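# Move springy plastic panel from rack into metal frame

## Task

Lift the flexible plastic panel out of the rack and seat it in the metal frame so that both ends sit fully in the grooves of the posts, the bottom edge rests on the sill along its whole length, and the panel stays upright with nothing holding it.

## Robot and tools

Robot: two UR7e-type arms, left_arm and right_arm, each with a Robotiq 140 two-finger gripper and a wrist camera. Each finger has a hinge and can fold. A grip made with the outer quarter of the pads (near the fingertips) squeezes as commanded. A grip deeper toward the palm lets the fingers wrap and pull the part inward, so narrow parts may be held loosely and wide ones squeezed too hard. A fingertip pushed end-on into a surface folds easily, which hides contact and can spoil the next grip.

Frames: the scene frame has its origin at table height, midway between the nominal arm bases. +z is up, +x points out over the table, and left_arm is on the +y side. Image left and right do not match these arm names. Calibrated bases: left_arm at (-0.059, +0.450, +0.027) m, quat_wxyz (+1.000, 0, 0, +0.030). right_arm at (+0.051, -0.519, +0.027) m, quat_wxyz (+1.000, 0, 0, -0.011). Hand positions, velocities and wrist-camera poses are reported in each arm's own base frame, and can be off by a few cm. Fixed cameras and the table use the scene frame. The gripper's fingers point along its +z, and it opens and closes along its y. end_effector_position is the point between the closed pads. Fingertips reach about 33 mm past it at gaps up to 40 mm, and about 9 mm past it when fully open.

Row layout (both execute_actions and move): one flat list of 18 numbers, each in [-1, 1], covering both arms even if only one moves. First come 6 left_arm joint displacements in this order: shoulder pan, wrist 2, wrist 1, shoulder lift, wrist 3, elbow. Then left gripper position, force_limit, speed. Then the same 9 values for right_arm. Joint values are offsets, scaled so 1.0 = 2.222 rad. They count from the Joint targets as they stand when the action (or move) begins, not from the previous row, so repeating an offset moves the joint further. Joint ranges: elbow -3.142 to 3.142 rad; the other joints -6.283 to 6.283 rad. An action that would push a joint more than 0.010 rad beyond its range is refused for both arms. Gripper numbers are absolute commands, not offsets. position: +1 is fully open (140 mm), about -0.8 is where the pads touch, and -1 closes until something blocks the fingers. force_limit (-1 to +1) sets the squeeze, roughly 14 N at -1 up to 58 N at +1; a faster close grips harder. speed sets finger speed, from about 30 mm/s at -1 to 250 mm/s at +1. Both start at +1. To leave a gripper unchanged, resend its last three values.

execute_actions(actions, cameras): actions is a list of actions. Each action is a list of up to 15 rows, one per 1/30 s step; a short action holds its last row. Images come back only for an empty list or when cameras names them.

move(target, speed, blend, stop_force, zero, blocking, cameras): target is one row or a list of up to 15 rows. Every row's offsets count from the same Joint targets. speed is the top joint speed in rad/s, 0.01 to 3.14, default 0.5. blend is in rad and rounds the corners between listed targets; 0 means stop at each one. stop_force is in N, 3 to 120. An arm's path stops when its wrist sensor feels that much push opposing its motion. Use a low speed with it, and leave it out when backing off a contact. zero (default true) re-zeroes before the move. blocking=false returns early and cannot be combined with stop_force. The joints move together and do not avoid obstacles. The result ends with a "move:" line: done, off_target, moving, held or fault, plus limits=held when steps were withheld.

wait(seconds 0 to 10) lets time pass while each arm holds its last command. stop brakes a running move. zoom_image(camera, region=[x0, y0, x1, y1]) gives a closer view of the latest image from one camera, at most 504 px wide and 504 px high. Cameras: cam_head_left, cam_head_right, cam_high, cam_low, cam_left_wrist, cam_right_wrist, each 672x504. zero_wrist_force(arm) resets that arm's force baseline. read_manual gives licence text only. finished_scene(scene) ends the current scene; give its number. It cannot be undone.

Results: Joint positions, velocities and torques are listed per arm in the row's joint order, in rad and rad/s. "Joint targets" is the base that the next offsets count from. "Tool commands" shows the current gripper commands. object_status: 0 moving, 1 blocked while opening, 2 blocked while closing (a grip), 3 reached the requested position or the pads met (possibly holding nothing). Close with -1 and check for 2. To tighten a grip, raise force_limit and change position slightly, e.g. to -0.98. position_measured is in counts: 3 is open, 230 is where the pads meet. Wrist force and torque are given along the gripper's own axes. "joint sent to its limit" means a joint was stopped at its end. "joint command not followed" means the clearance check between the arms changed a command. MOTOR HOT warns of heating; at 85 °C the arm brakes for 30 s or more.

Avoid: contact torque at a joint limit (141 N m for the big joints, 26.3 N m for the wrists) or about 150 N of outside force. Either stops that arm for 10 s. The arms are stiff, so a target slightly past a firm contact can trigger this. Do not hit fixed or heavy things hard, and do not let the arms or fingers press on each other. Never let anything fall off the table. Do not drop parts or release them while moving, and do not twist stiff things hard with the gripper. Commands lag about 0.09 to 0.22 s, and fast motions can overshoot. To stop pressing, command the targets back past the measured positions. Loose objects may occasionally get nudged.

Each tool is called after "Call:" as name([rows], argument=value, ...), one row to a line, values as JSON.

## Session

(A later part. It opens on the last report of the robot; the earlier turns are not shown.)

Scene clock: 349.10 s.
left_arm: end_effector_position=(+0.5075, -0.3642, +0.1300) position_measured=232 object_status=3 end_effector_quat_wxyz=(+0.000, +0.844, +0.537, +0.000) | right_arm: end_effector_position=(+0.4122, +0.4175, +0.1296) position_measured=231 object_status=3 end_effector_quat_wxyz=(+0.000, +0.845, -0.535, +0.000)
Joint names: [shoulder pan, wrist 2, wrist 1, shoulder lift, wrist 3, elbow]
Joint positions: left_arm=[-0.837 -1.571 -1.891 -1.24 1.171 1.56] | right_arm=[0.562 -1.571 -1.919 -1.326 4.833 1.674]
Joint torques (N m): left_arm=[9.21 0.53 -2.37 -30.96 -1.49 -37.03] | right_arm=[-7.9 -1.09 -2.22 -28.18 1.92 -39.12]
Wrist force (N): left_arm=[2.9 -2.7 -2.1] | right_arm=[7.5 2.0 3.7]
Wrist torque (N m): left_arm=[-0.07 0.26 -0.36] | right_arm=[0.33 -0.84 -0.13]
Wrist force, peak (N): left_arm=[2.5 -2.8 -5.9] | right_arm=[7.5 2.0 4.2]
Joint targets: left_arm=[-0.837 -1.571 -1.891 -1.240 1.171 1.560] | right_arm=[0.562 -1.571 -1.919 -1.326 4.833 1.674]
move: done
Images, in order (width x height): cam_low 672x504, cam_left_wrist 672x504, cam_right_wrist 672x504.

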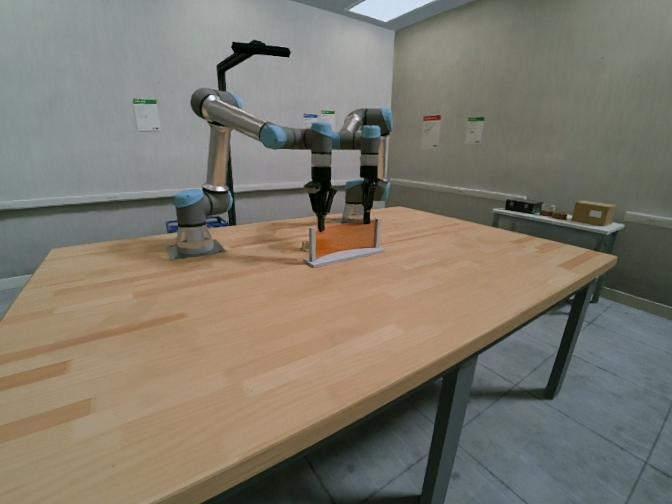

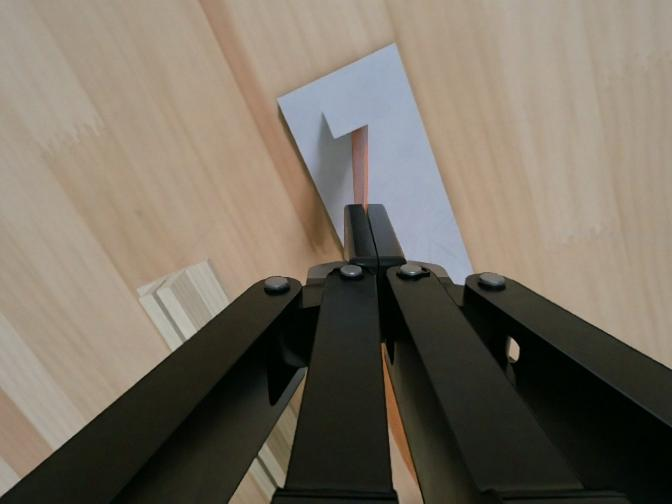

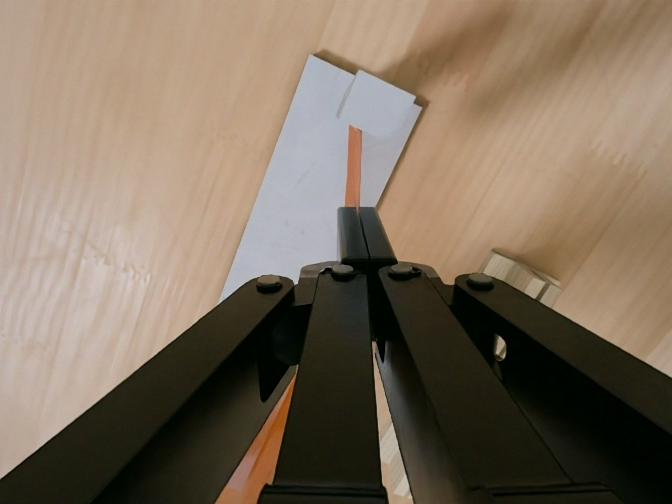

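Call:
move(target=[0.00558,0,0.00221,0.00582,-0.08443,-0.00802,-1,0.5,-1,-0.00453,0,0.00113,0.00408,0.08548,-0.00521,-1,0.5,-1], speed=0.08, stop_force=8, cameras=["cam_left_wrist", "cam_right_wrist", "cam_low"])

Call:
zoom_image(camera="cam_right_wrist", region=[310, 70, 430, 210])

Call:
zoom_image(camera="cam_left_wrist", region=[300, 80, 420, 220])

Call:
zoom_image(camera="cam_low", region=[280, 200, 400, 280])

Scene clock: 365.03 s.
left_arm: end_effector_position=(+0.5159, -0.3621, +0.1300) position_measured=232 object_status=3 end_effector_quat_wxyz=(+0.000, +0.786, +0.618, +0.000) | right_arm: end_effector_position=(+0.4199, +0.4154, +0.1296) position_measured=231 object_status=3 end_effector_quat_wxyz=(+0.000, +0.787, -0.617, +0.000)
Joint names: [shoulder pan, wrist 2, wrist 1, shoulder lift, wrist 3, elbow]
Joint positions: left_arm=[-0.825 -1.571 -1.887 -1.227 0.984 1.542] | right_arm=[0.552 -1.571 -1.917 -1.317 5.023 1.663]
Joint torques (N m): left_arm=[8.23 0.29 -2.48 -31.09 -1.58 -38.17] | right_arm=[-7.34 -0.2 -2.36 -29.09 1.63 -39.26]
Wrist force (N): left_arm=[4.6 -2.2 -1.6] | right_arm=[8.6 1.6 4.0]
Wrist torque (N m): left_arm=[-0.10 0.21 -0.25] | right_arm=[0.39 -0.76 -0.23]
Wrist force, peak (N): left_arm=[5.1 -2.9 -2.3] | right_arm=[9.4 1.8 3.7]
Joint targets: left_arm=[-0.825 -1.571 -1.887 -1.227 0.984 1.542] | right_arm=[0.552 -1.571 -1.917 -1.317 5.023 1.663]
move: done
Images, in order (width x height): cam_low 672x504, cam_left_wrist 672x504, cam_right_wrist 672x504.

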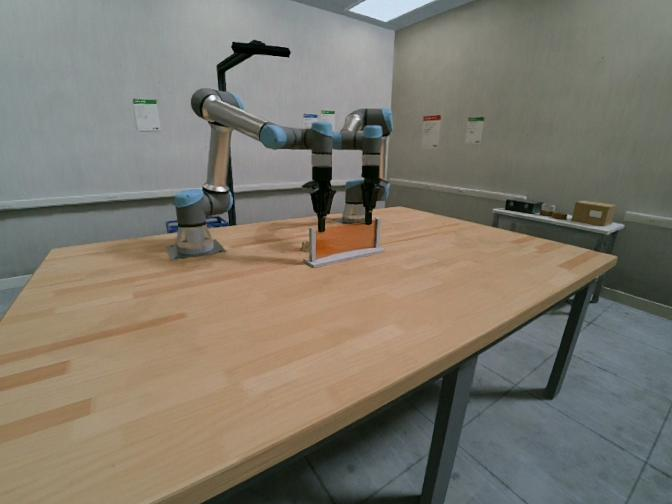

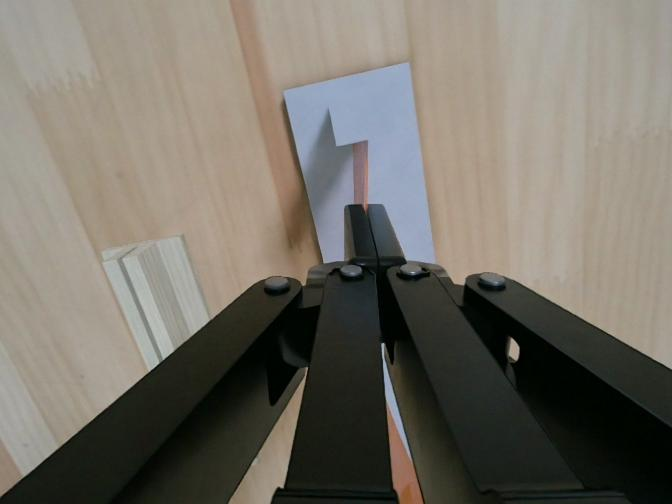

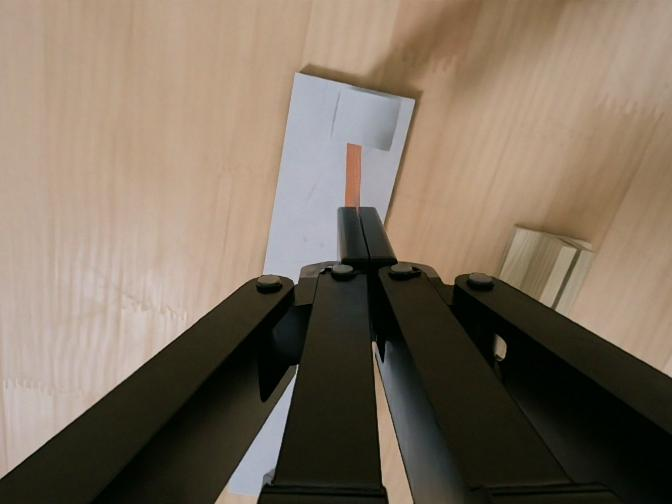

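Scaled by 3.600 from the camera's 672x504 image, which has a finer 960x720 frame.

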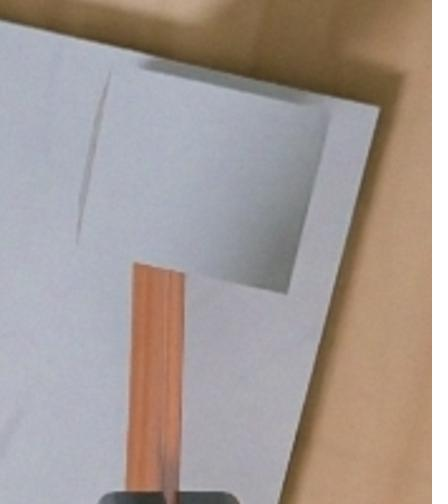

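Scaled by 3.600 from the camera's 672x504 image, which has a finer 960x720 frame.

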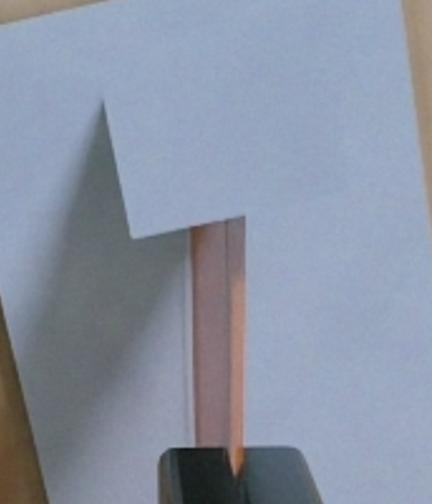

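Scaled by 4.200 from the camera's 672x504 image, which has a finer 960x720 frame.

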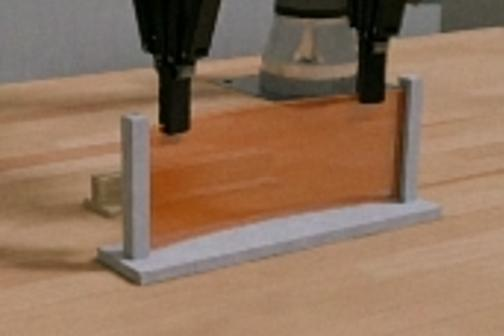

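Call:
wait(seconds=0, cameras=["cam_low", "cam_high", "cam_head_left", "cam_head_right"])

Call:
zoom_image(camera="cam_low", region=[350, 205, 390, 255])

Call:
zoom_image(camera="cam_low", region=[300, 220, 350, 270])

Call:
zoom_image(camera="cam_high", region=[330, 190, 430, 350])

Call:
zoom_image(camera="cam_head_right", region=[280, 220, 430, 320])

Scene clock: 372.47 s.
left_arm: end_effector_position=(+0.5159, -0.3621, +0.1300) position_measured=232 object_status=3 end_effector_quat_wxyz=(+0.000, +0.786, +0.618, +0.000) | right_arm: end_effector_position=(+0.4199, +0.4154, +0.1296) position_measured=231 object_status=3 end_effector_quat_wxyz=(+0.000, +0.787, -0.617, +0.000)
Joint names: [shoulder pan, wrist 2, wrist 1, shoulder lift, wrist 3, elbow]
Joint positions: left_arm=[-0.825 -1.571 -1.887 -1.227 0.984 1.542] | right_arm=[0.552 -1.571 -1.917 -1.317 5.023 1.663]
Joint torques (N m): left_arm=[8.23 0.49 -2.55 -31.05 -1.38 -37.72] | right_arm=[-7.62 0.95 -2.37 -28.77 1.69 -39.56]
Wrist force (N): left_arm=[4.6 -2.1 -1.8] | right_arm=[8.5 1.7 3.4]
Wrist torque (N m): left_arm=[-0.08 0.21 -0.26] | right_arm=[0.39 -0.78 -0.23]
Wrist force, peak (N): left_arm=[4.9 -2.1 -2.1] | right_arm=[8.8 1.7 4.0]
Joint targets: left_arm=[-0.825 -1.571 -1.887 -1.227 0.984 1.542] | right_arm=[0.552 -1.571 -1.917 -1.317 5.023 1.663]
Tool commands: left_gripper/position=-1.0 left_gripper/force_limit=+0.5 left_gripper/speed=-1.0 right_gripper/position=-1.0 right_gripper/force_limit=+0.5 right_gripper/speed=-1.0
Images, in order (width x height): cam_head_left 672x504, cam_head_right 672x504, cam_high 672x504, cam_low 672x504.

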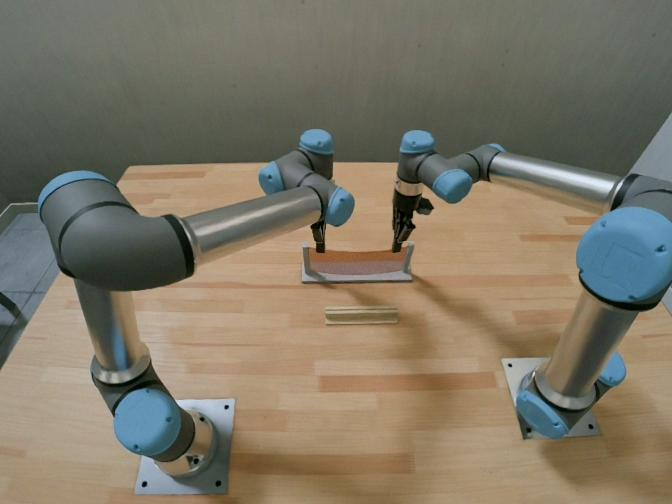

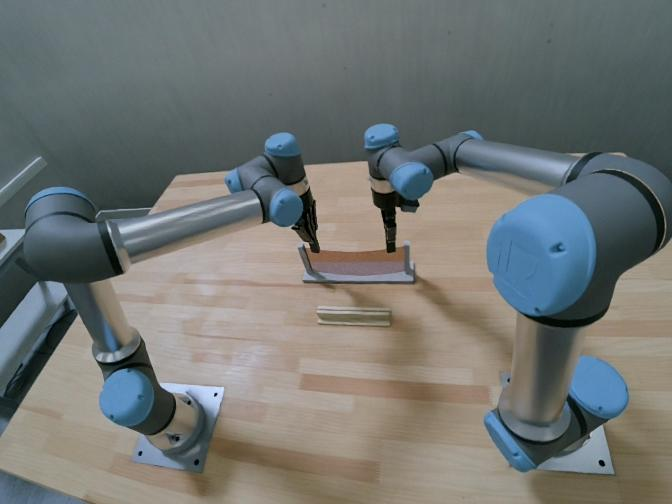

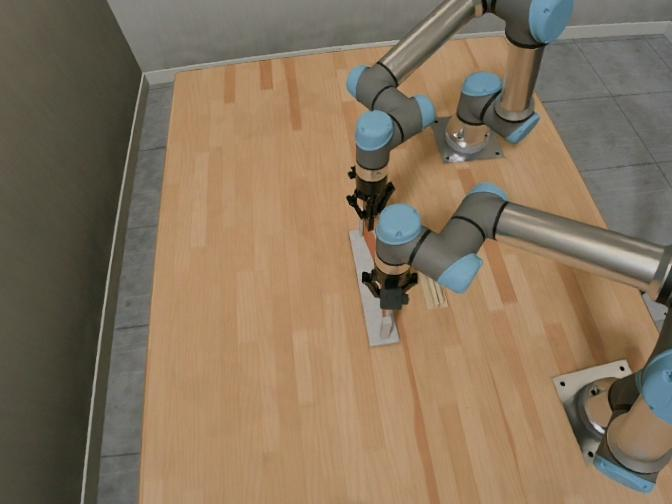

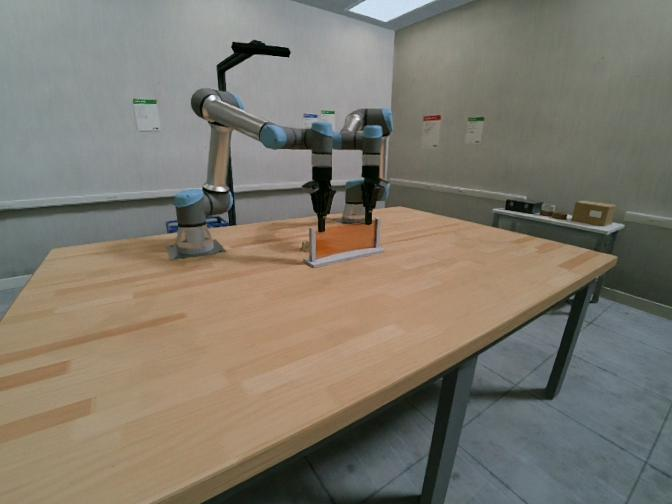

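Scaled by 10.080 from the camera's 672x504 image, which has a finer 960x720 frame.

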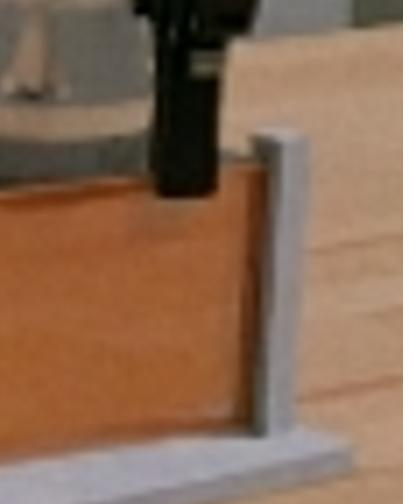

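Scaled by 10.080 from the camera's 672x504 image, which has a finer 960x720 frame.

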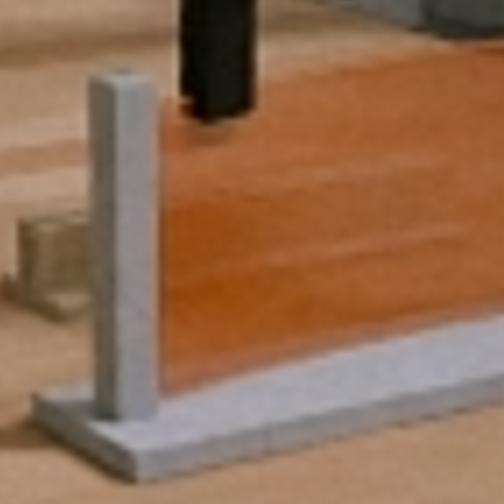

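Scaled by 3.150 from the camera's 672x504 image, which has a finer 960x720 frame.

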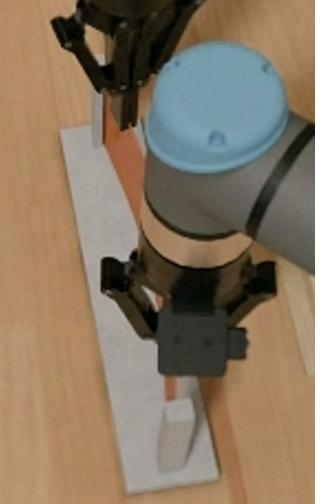

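Scaled by 3.360 from the camera's 672x504 image, which has a finer 960x720 frame.

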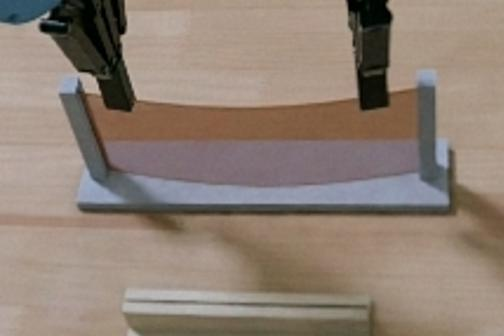

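Call:
zoom_image(camera="cam_head_right", region=[295, 235, 335, 285])

Call:
zoom_image(camera="cam_head_right", region=[380, 235, 420, 285])

Call:
zoom_image(camera="cam_head_left", region=[380, 235, 420, 285])

Call:
zoom_image(camera="cam_head_left", region=[295, 235, 335, 285])

Scaled by 10.080 from the camera's 672x504 image, which has a finer 960x720 frame.

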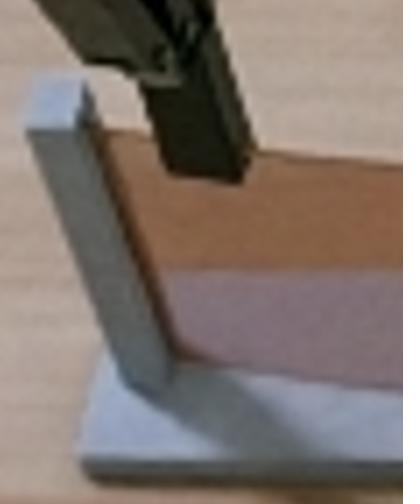

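Scaled by 10.080 from the camera's 672x504 image, which has a finer 960x720 frame.

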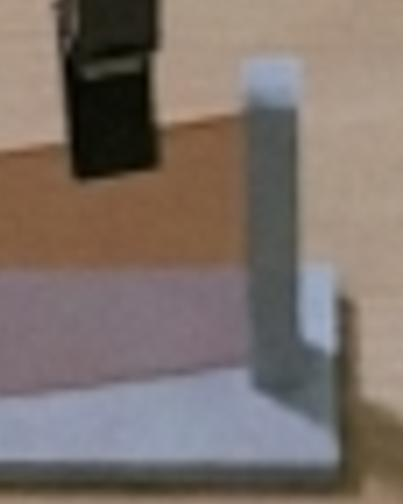

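Scaled by 10.080 from the camera's 672x504 image, which has a finer 960x720 frame.

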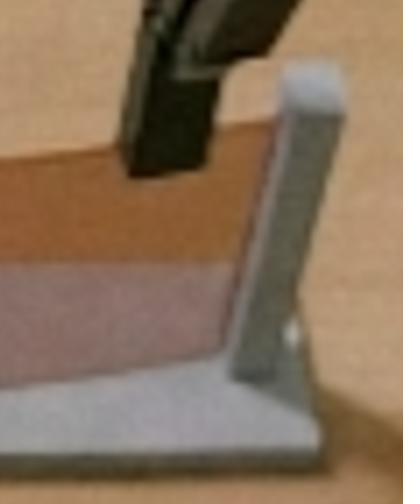

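Scaled by 10.080 from the camera's 672x504 image, which has a finer 960x720 frame.

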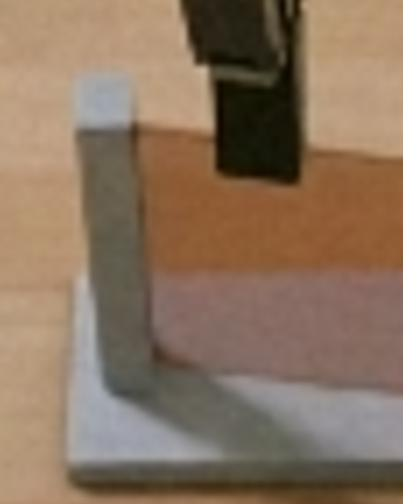

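Call:
move(target=[0.00488,0,0.00280,0.00719,-0.08513,-0.01000,-1,0.5,-1,-0.00380,0,0.00182,0.00611,0.08621,-0.00793,-1,0.5,-1], speed=0.08, stop_force=8, cameras=["cam_left_wrist", "cam_right_wrist", "cam_head_right", "cam_head_left"])

Call:
zoom_image(camera="cam_head_right", region=[290, 230, 430, 295])

Call:
zoom_image(camera="cam_left_wrist", region=[300, 80, 420, 220])

Call:
zoom_image(camera="cam_right_wrist", region=[310, 70, 430, 210])

Scene clock: 390.80 s.
left_arm: end_effector_position=(+0.5247, -0.3617, +0.1300) position_measured=232 object_status=3 end_effector_quat_wxyz=(+0.000, +0.720, +0.694, +0.000) | right_arm: end_effector_position=(+0.4286, +0.4150, +0.1296) position_measured=231 object_status=3 end_effector_quat_wxyz=(+0.000, +0.722, -0.692, +0.000)
Joint names: [shoulder pan, wrist 2, wrist 1, shoulder lift, wrist 3, elbow]
Joint positions: left_arm=[-0.814 -1.571 -1.88 -1.211 0.794 1.52] | right_arm=[0.544 -1.571 -1.913 -1.303 5.215 1.645]
Joint torques (N m): left_arm=[7.81 -0.45 -2.58 -32.49 -1.62 -37.92] | right_arm=[-7.58 3.16 -2.57 -29.35 1.77 -39.44]
Wrist force (N): left_arm=[5.9 -1.5 -1.8] | right_arm=[9.7 0.7 3.5]
Wrist torque (N m): left_arm=[-0.18 0.17 -0.17] | right_arm=[0.43 -0.84 -0.28]
Wrist force, peak (N): left_arm=[7.1 -2.1 -1.9] | right_arm=[10.6 1.2 3.7]
Joint targets: left_arm=[-0.814 -1.571 -1.880 -1.211 0.794 1.520] | right_arm=[0.544 -1.571 -1.913 -1.303 5.215 1.645]
move: done
Images, in order (width x height): cam_head_left 672x504, cam_head_right 672x504, cam_left_wrist 672x504, cam_right_wrist 672x504.

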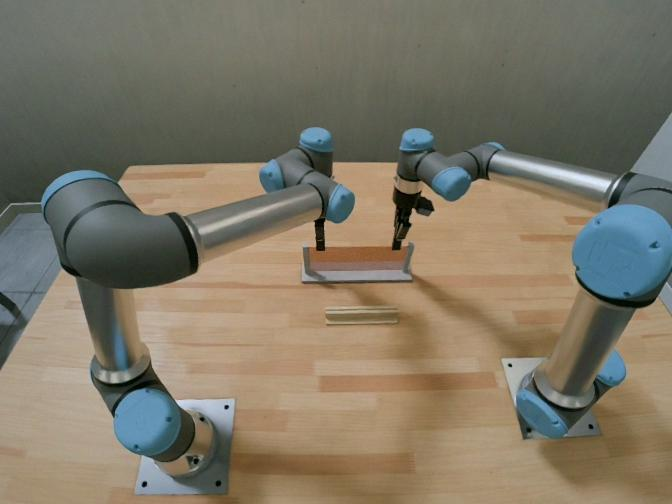

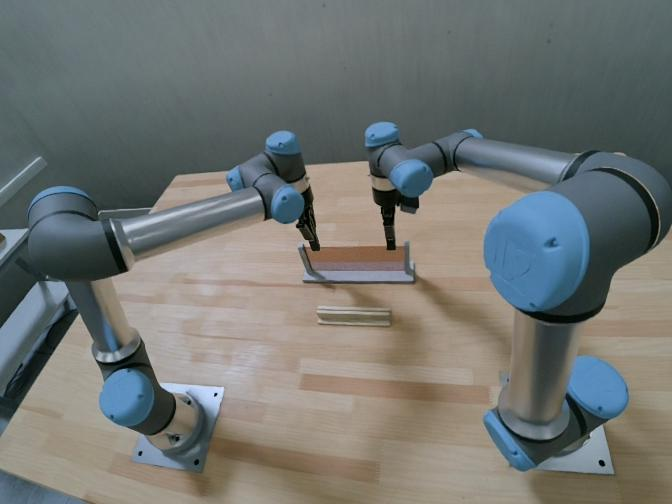

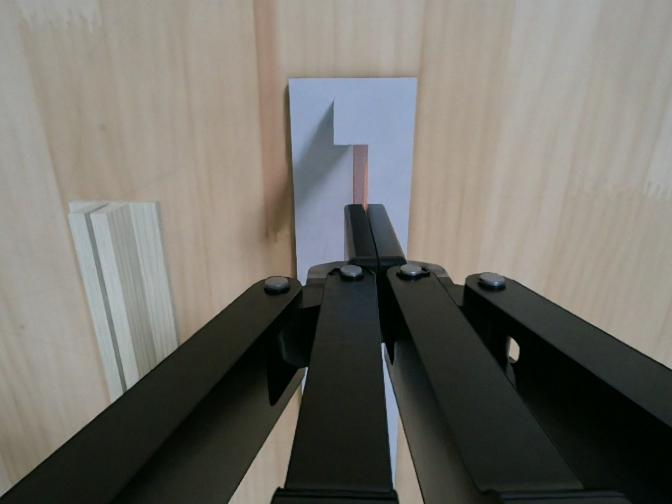

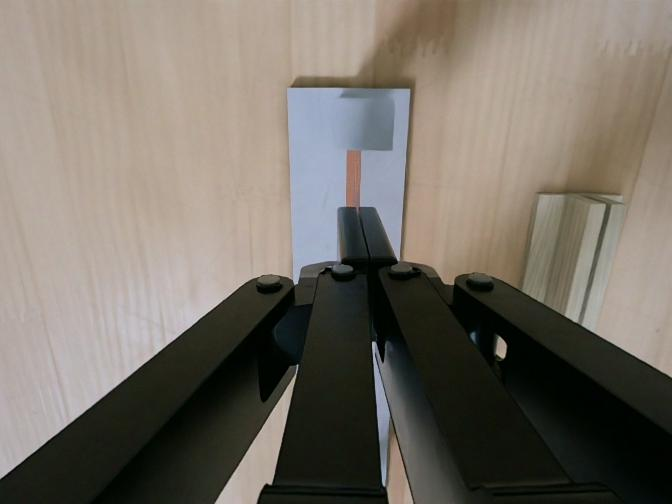

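Scaled by 3.600 from the camera's 672x504 image, which has a finer 960x720 frame.

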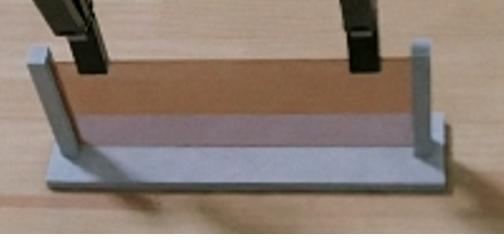

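Scaled by 3.600 from the camera's 672x504 image, which has a finer 960x720 frame.

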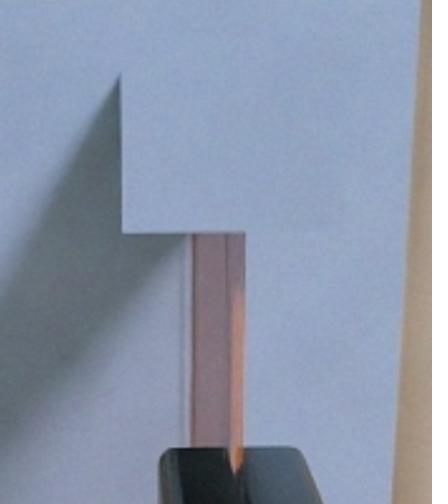

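Scaled by 3.600 from the camera's 672x504 image, which has a finer 960x720 frame.

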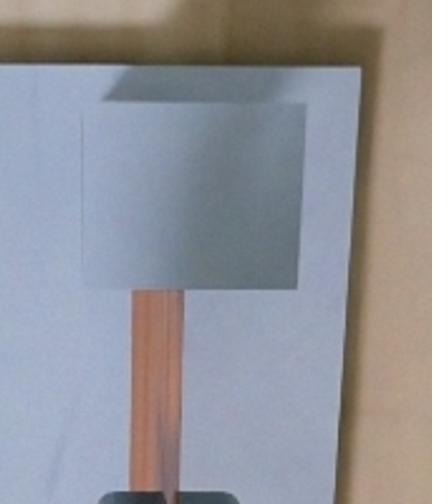

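Call:
move(target=[0,0,-0.00645,0.00194,0,0.00452,-1,0.5,-1,0,0,-0.00665,0.00213,0,0.00452,-1,0.5,-1], speed=0.015, stop_force=4, cameras=["cam_low", "cam_head_right"])

Call:
zoom_image(camera="cam_low", region=[290, 200, 400, 280])

Call:
zoom_image(camera="cam_head_right", region=[290, 230, 430, 295])

Scene clock: 397.00 s.
left_arm: end_effector_position=(+0.5248, -0.3617, +0.1286) position_measured=232 object_status=3 end_effector_quat_wxyz=(+0.000, +0.720, +0.694, +0.000) | right_arm: end_effector_position=(+0.4287, +0.4151, +0.1286) position_measured=231 object_status=3 end_effector_quat_wxyz=(+0.000, +0.722, -0.692, +0.000)
Joint names: [shoulder pan, wrist 2, wrist 1, shoulder lift, wrist 3, elbow]
Joint positions: left_arm=[-0.814 -1.571 -1.884 -1.21 0.794 1.522] | right_arm=[0.544 -1.571 -1.916 -1.302 5.215 1.647]
Joint torques (N m): left_arm=[4.46 -1.56 -2.58 -53.48 -1.58 -36] | right_arm=[-4.54 3.67 -2.18 -40.23 1.78 -37.69]
Wrist force (N): left_arm=[7.8 -1.4 -5.8] | right_arm=[10.6 0.9 -0.6]
Wrist torque (N m): left_arm=[-0.17 0.09 -0.17] | right_arm=[0.47 -0.83 -0.27]
Wrist force, peak (N): left_arm=[8.4 -1.4 -8.3] | right_arm=[10.9 0.8 -3.0]
Joint targets: left_arm=[-0.814 -1.571 -1.884 -1.210 0.794 1.522] | right_arm=[0.544 -1.571 -1.916 -1.302 5.215 1.647]
move: contact (left_arm, right_arm); left_arm: the wrist 1 is farthest, 0.011 rad from its target; right_arm: the wrist 1 is farthest, 0.012 rad from its target
Images, in order (width x height): cam_head_right 672x504, cam_low 672x504.

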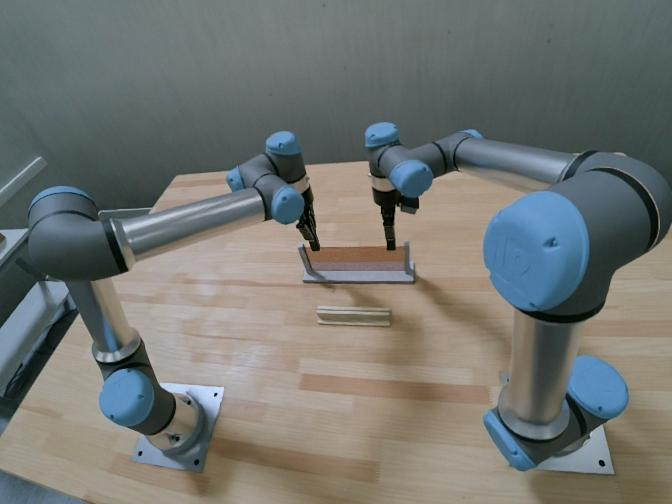

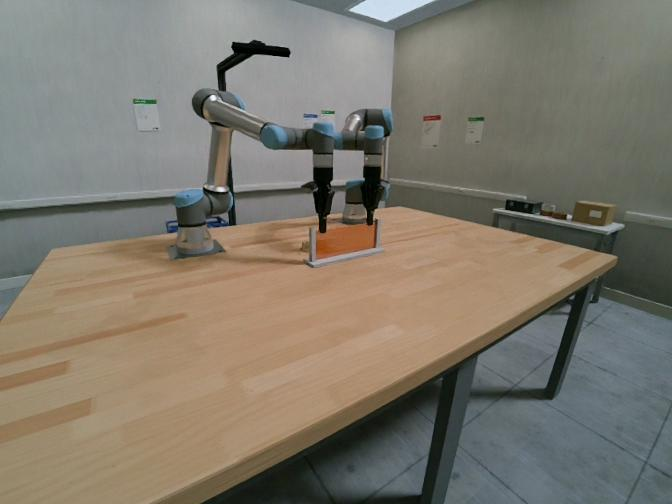

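Scaled by 4.582 from the camera's 672x504 image, which has a finer 960x720 frame.

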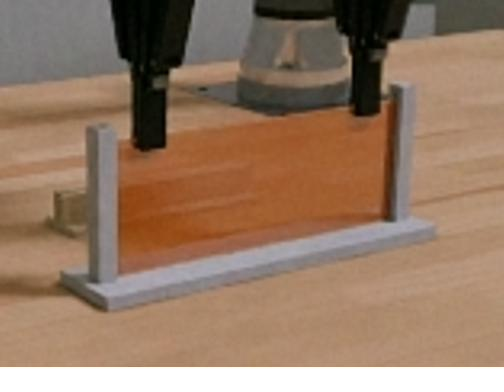

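Scaled by 3.600 from the camera's 672x504 image, which has a finer 960x720 frame.

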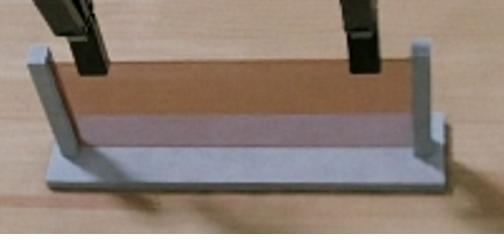

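Call:
execute_actions([
  [[0,0,0,0,0,0,-0.5,0.5,-1,0,0,0,0,0,0,-0.5,0.5,-1]],
  [[0,0,0,0,0,0,-0.3,0.5,-1,0,0,0,0,0,0,-0.3,0.5,-1]],
], cameras=["cam_head_right", "cam_low", "cam_left_wrist", "cam_right_wrist"])

Scene clock: 408.57 s.
left_arm: end_effector_position=(+0.5248, -0.3617, +0.1286) position_measured=167 object_status=0 end_effector_quat_wxyz=(+0.000, +0.720, +0.694, +0.000) | right_arm: end_effector_position=(+0.4287, +0.4151, +0.1286) position_measured=167 object_status=0 end_effector_quat_wxyz=(+0.000, +0.722, -0.692, +0.000)
Joint names: [shoulder pan, wrist 2, wrist 1, shoulder lift, wrist 3, elbow]
Joint positions: left_arm=[-0.814 -1.571 -1.884 -1.21 0.794 1.522] | right_arm=[0.544 -1.571 -1.916 -1.302 5.215 1.647]
Joint torques (N m): left_arm=[-2.63 -0.95 -2.97 -52.69 -1.47 -28] | right_arm=[4.37 -2.16 -2.81 -40.03 1.78 -38.63]
Wrist force (N): left_arm=[-1.0 -1.3 -2.4] | right_arm=[4.3 0.7 3.5]
Wrist torque (N m): left_arm=[-0.15 0.20 -0.19] | right_arm=[0.42 -1.05 -0.30]
Wrist force, peak (N): left_arm=[8.1 -1.4 -6.2] | right_arm=[11.0 0.6 -0.8]
Joint targets: left_arm=[-0.814 -1.571 -1.884 -1.210 0.794 1.522] | right_arm=[0.544 -1.571 -1.916 -1.302 5.215 1.647]
Step readings (joint positions of left_arm | right_arm):
0: [-0.814 -1.571 -1.884 -1.210 0.794 1.522] | [0.544 -1.571 -1.916 -1.302 5.215 1.647]
1: [-0.814 -1.571 -1.884 -1.210 0.794 1.522] | [0.544 -1.571 -1.916 -1.302 5.215 1.647]
2: [-0.814 -1.571 -1.884 -1.210 0.794 1.522] | [0.544 -1.571 -1.916 -1.302 5.215 1.647]
4: [-0.814 -1.571 -1.884 -1.210 0.794 1.522] | [0.544 -1.571 -1.916 -1.302 5.215 1.647]
8: [-0.814 -1.571 -1.884 -1.210 0.794 1.522] | [0.544 -1.570 -1.916 -1.302 5.215 1.647]
15: [-0.814 -1.571 -1.884 -1.210 0.794 1.522] | [0.544 -1.570 -1.916 -1.302 5.215 1.647]
16: [-0.814 -1.571 -1.884 -1.210 0.794 1.522] | [0.544 -1.570 -1.916 -1.302 5.215 1.647]
17: [-0.814 -1.571 -1.884 -1.210 0.794 1.522] | [0.544 -1.570 -1.916 -1.302 5.215 1.647]
19: [-0.814 -1.571 -1.884 -1.210 0.794 1.522] | [0.544 -1.570 -1.916 -1.302 5.215 1.647]
23: [-0.814 -1.571 -1.884 -1.210 0.794 1.522] | [0.544 -1.571 -1.916 -1.302 5.215 1.647]
30: [-0.814 -1.571 -1.884 -1.210 0.794 1.522] | [0.544 -1.571 -1.916 -1.302 5.215 1.647]
Images, in order (width x height): cam_head_right 672x504, cam_low 672x504, cam_left_wrist 672x504, cam_right_wrist 672x504.

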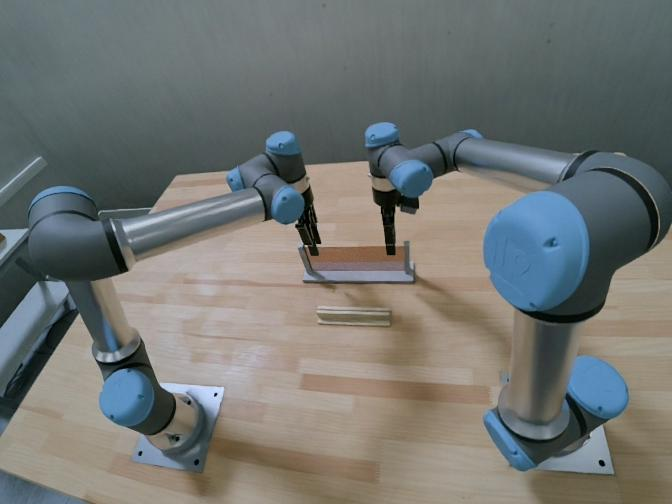

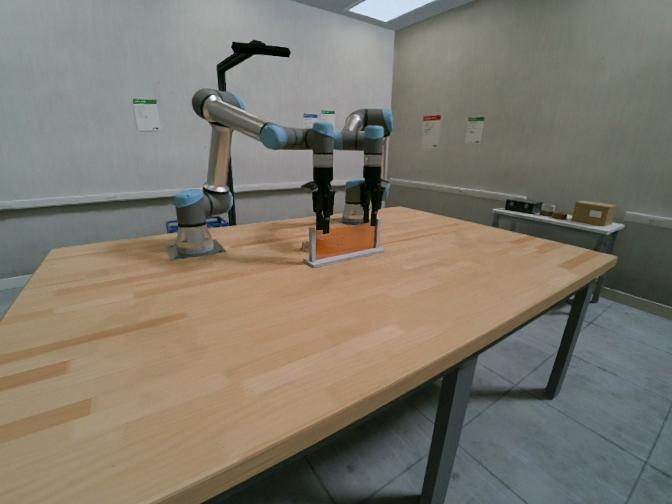

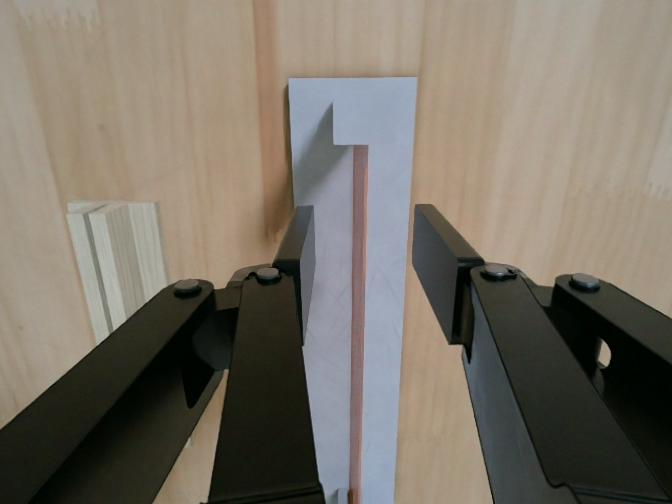

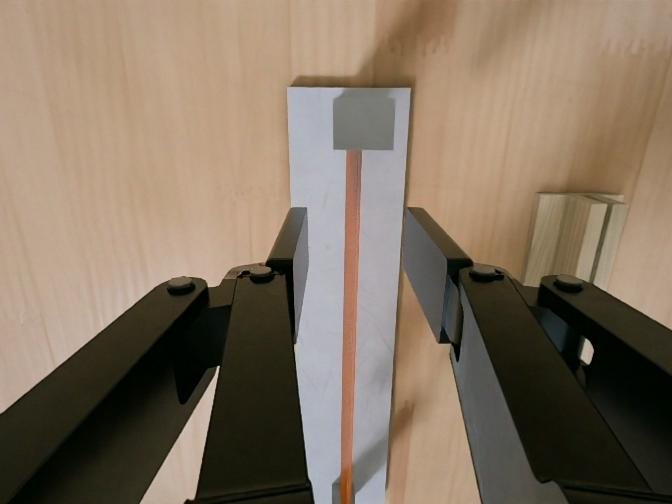

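Call:
zoom_image(camera="cam_left_wrist", region=[280, 70, 430, 220])

Call:
zoom_image(camera="cam_right_wrist", region=[280, 70, 430, 220])

Call:
zoom_image(camera="cam_low", region=[290, 210, 400, 275])

Call:
zoom_image(camera="cam_head_right", region=[290, 230, 430, 295])

Scaled by 3.360 from the camera's 672x504 image, which has a finer 960x720 frame.

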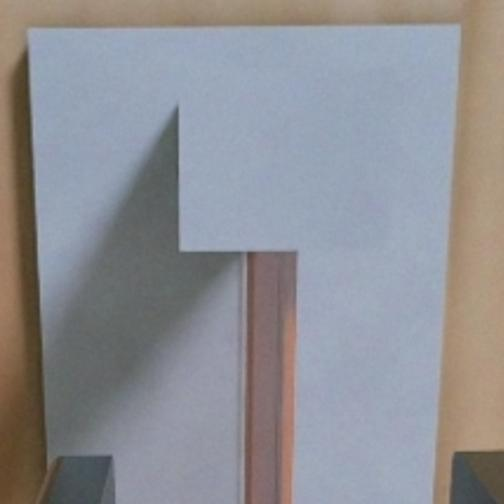

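Scaled by 3.360 from the camera's 672x504 image, which has a finer 960x720 frame.

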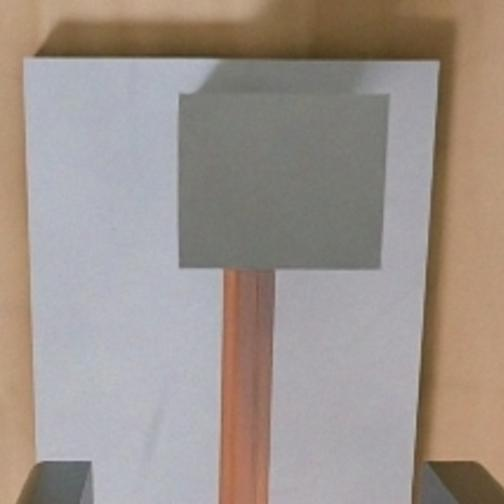

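Scaled by 4.582 from the camera's 672x504 image, which has a finer 960x720 frame.

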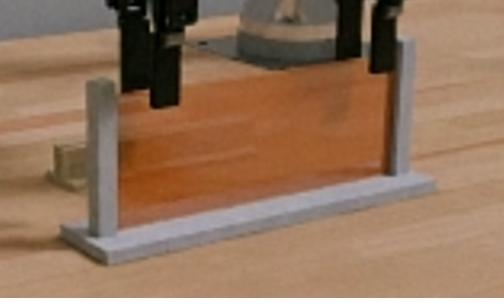

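Scaled by 3.600 from the camera's 672x504 image, which has a finer 960x720 frame.

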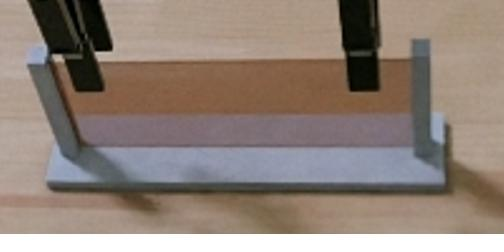

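Call:
move(target=[0,0,0.10969,-0.02022,0,-0.08947,-0.3,0.5,-1,0,0,0.11178,-0.02327,0,-0.08851,-0.3,0.5,-1], speed=0.3, cameras=["cam_head_right", "cam_low", "cam_left_wrist", "cam_right_wrist"])

Scene clock: 418.13 s.
left_arm: end_effector_position=(+0.5248, -0.3617, +0.2284) position_measured=167 object_status=3 end_effector_quat_wxyz=(+0.000, +0.720, +0.694, +0.000) end_effector_velocity=(+0.001, +0.000, +0.004) end_effector_angular_velocity=(-0.002, -0.004, +0.001) | right_arm: end_effector_position=(+0.4286, +0.4151, +0.2285) position_measured=167 object_status=3 end_effector_quat_wxyz=(+0.000, +0.722, -0.692, +0.000)
Joint names: [shoulder pan, wrist 2, wrist 1, shoulder lift, wrist 3, elbow]
Joint positions: left_arm=[-0.814 -1.571 -1.64 -1.255 0.794 1.324] | right_arm=[0.544 -1.571 -1.668 -1.354 5.215 1.451]
Joint velocities: left_arm=[0.001 0.001 0.003 -0.003 0 -0.005] | right_arm=[within noise]
Joint torques (N m): left_arm=[-6.25 0.67 -1.01 -54.31 -0.92 -36.88] | right_arm=[10.65 -2.32 -1.33 -40.83 1.75 -38.5]
Wrist force (N): left_arm=[-1.1 -1.5 -2.7] | right_arm=[4.3 0.7 3.2]
Wrist torque (N m): left_arm=[-0.17 0.20 -0.22] | right_arm=[0.42 -1.04 -0.29]
Wrist force, peak (N): left_arm=[-0.9 -1.5 -3.5] | right_arm=[4.3 0.8 4.7]
Joint targets: left_arm=[-0.814 -1.571 -1.640 -1.255 0.794 1.323] | right_arm=[0.544 -1.571 -1.667 -1.354 5.215 1.450]
move: done
Images, in order (width x height): cam_head_right 672x504, cam_low 672x504, cam_left_wrist 672x504, cam_right_wrist 672x504.

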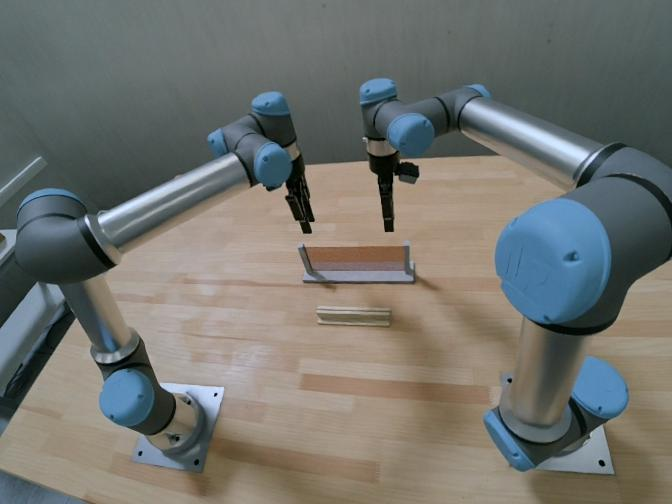

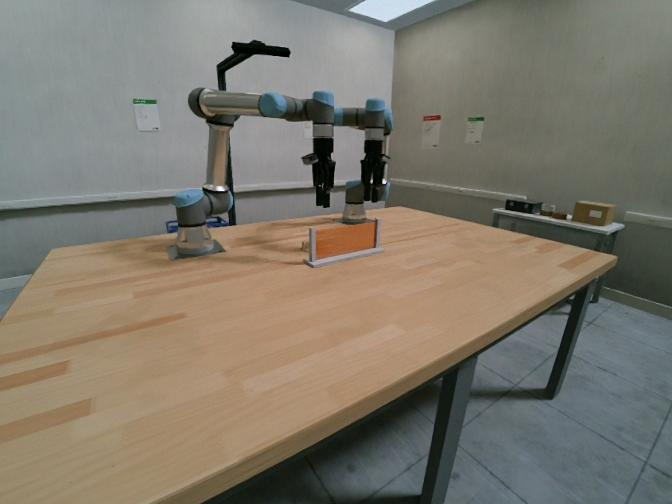

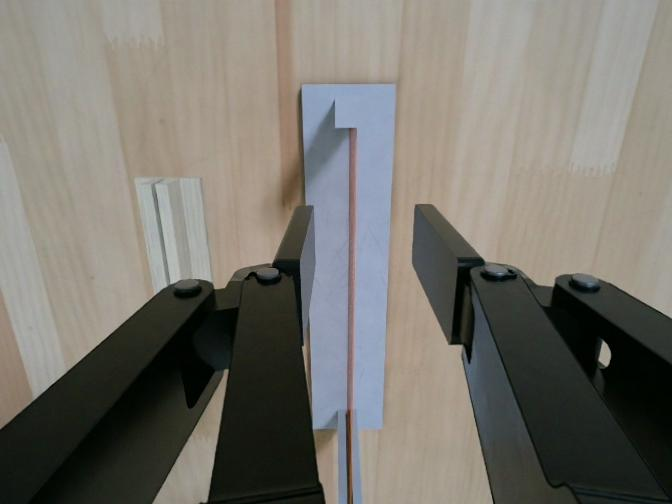

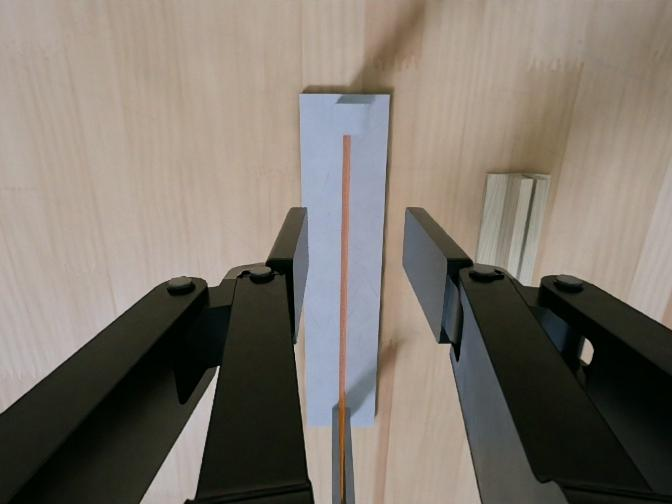

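Call:
zoom_image(camera="cam_low", region=[295, 210, 395, 275])

Call:
zoom_image(camera="cam_head_right", region=[290, 230, 430, 295])

Call:
zoom_image(camera="cam_left_wrist", region=[300, 70, 400, 170])

Call:
zoom_image(camera="cam_right_wrist", region=[300, 80, 400, 180])

Scaled by 5.040 from the camera's 672x504 image, which has a finer 960x720 frame.

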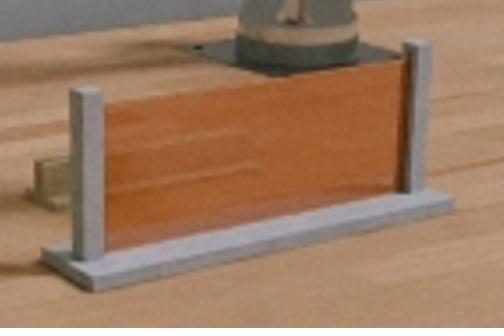

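Scaled by 3.600 from the camera's 672x504 image, which has a finer 960x720 frame.

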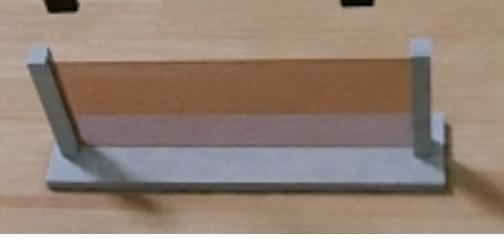

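Scaled by 5.040 from the camera's 672x504 image, which has a finer 960x720 frame.

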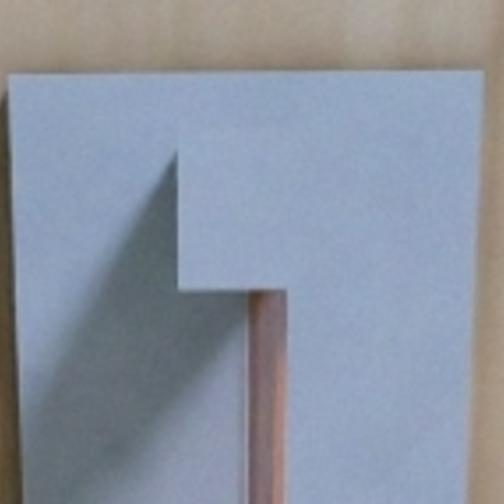

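Scaled by 5.040 from the camera's 672x504 image, which has a finer 960x720 frame.

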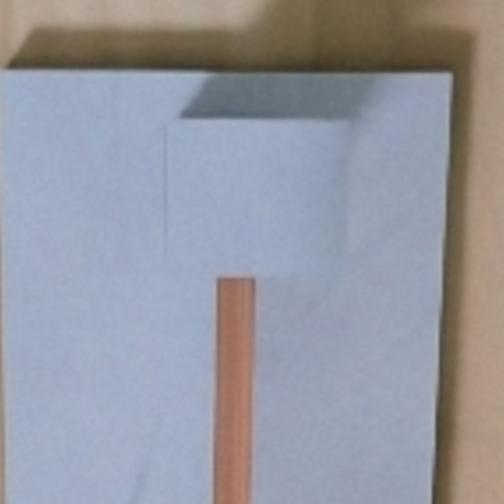

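Call:
finished_scene(scene=1)

The scene is finished: the task was done.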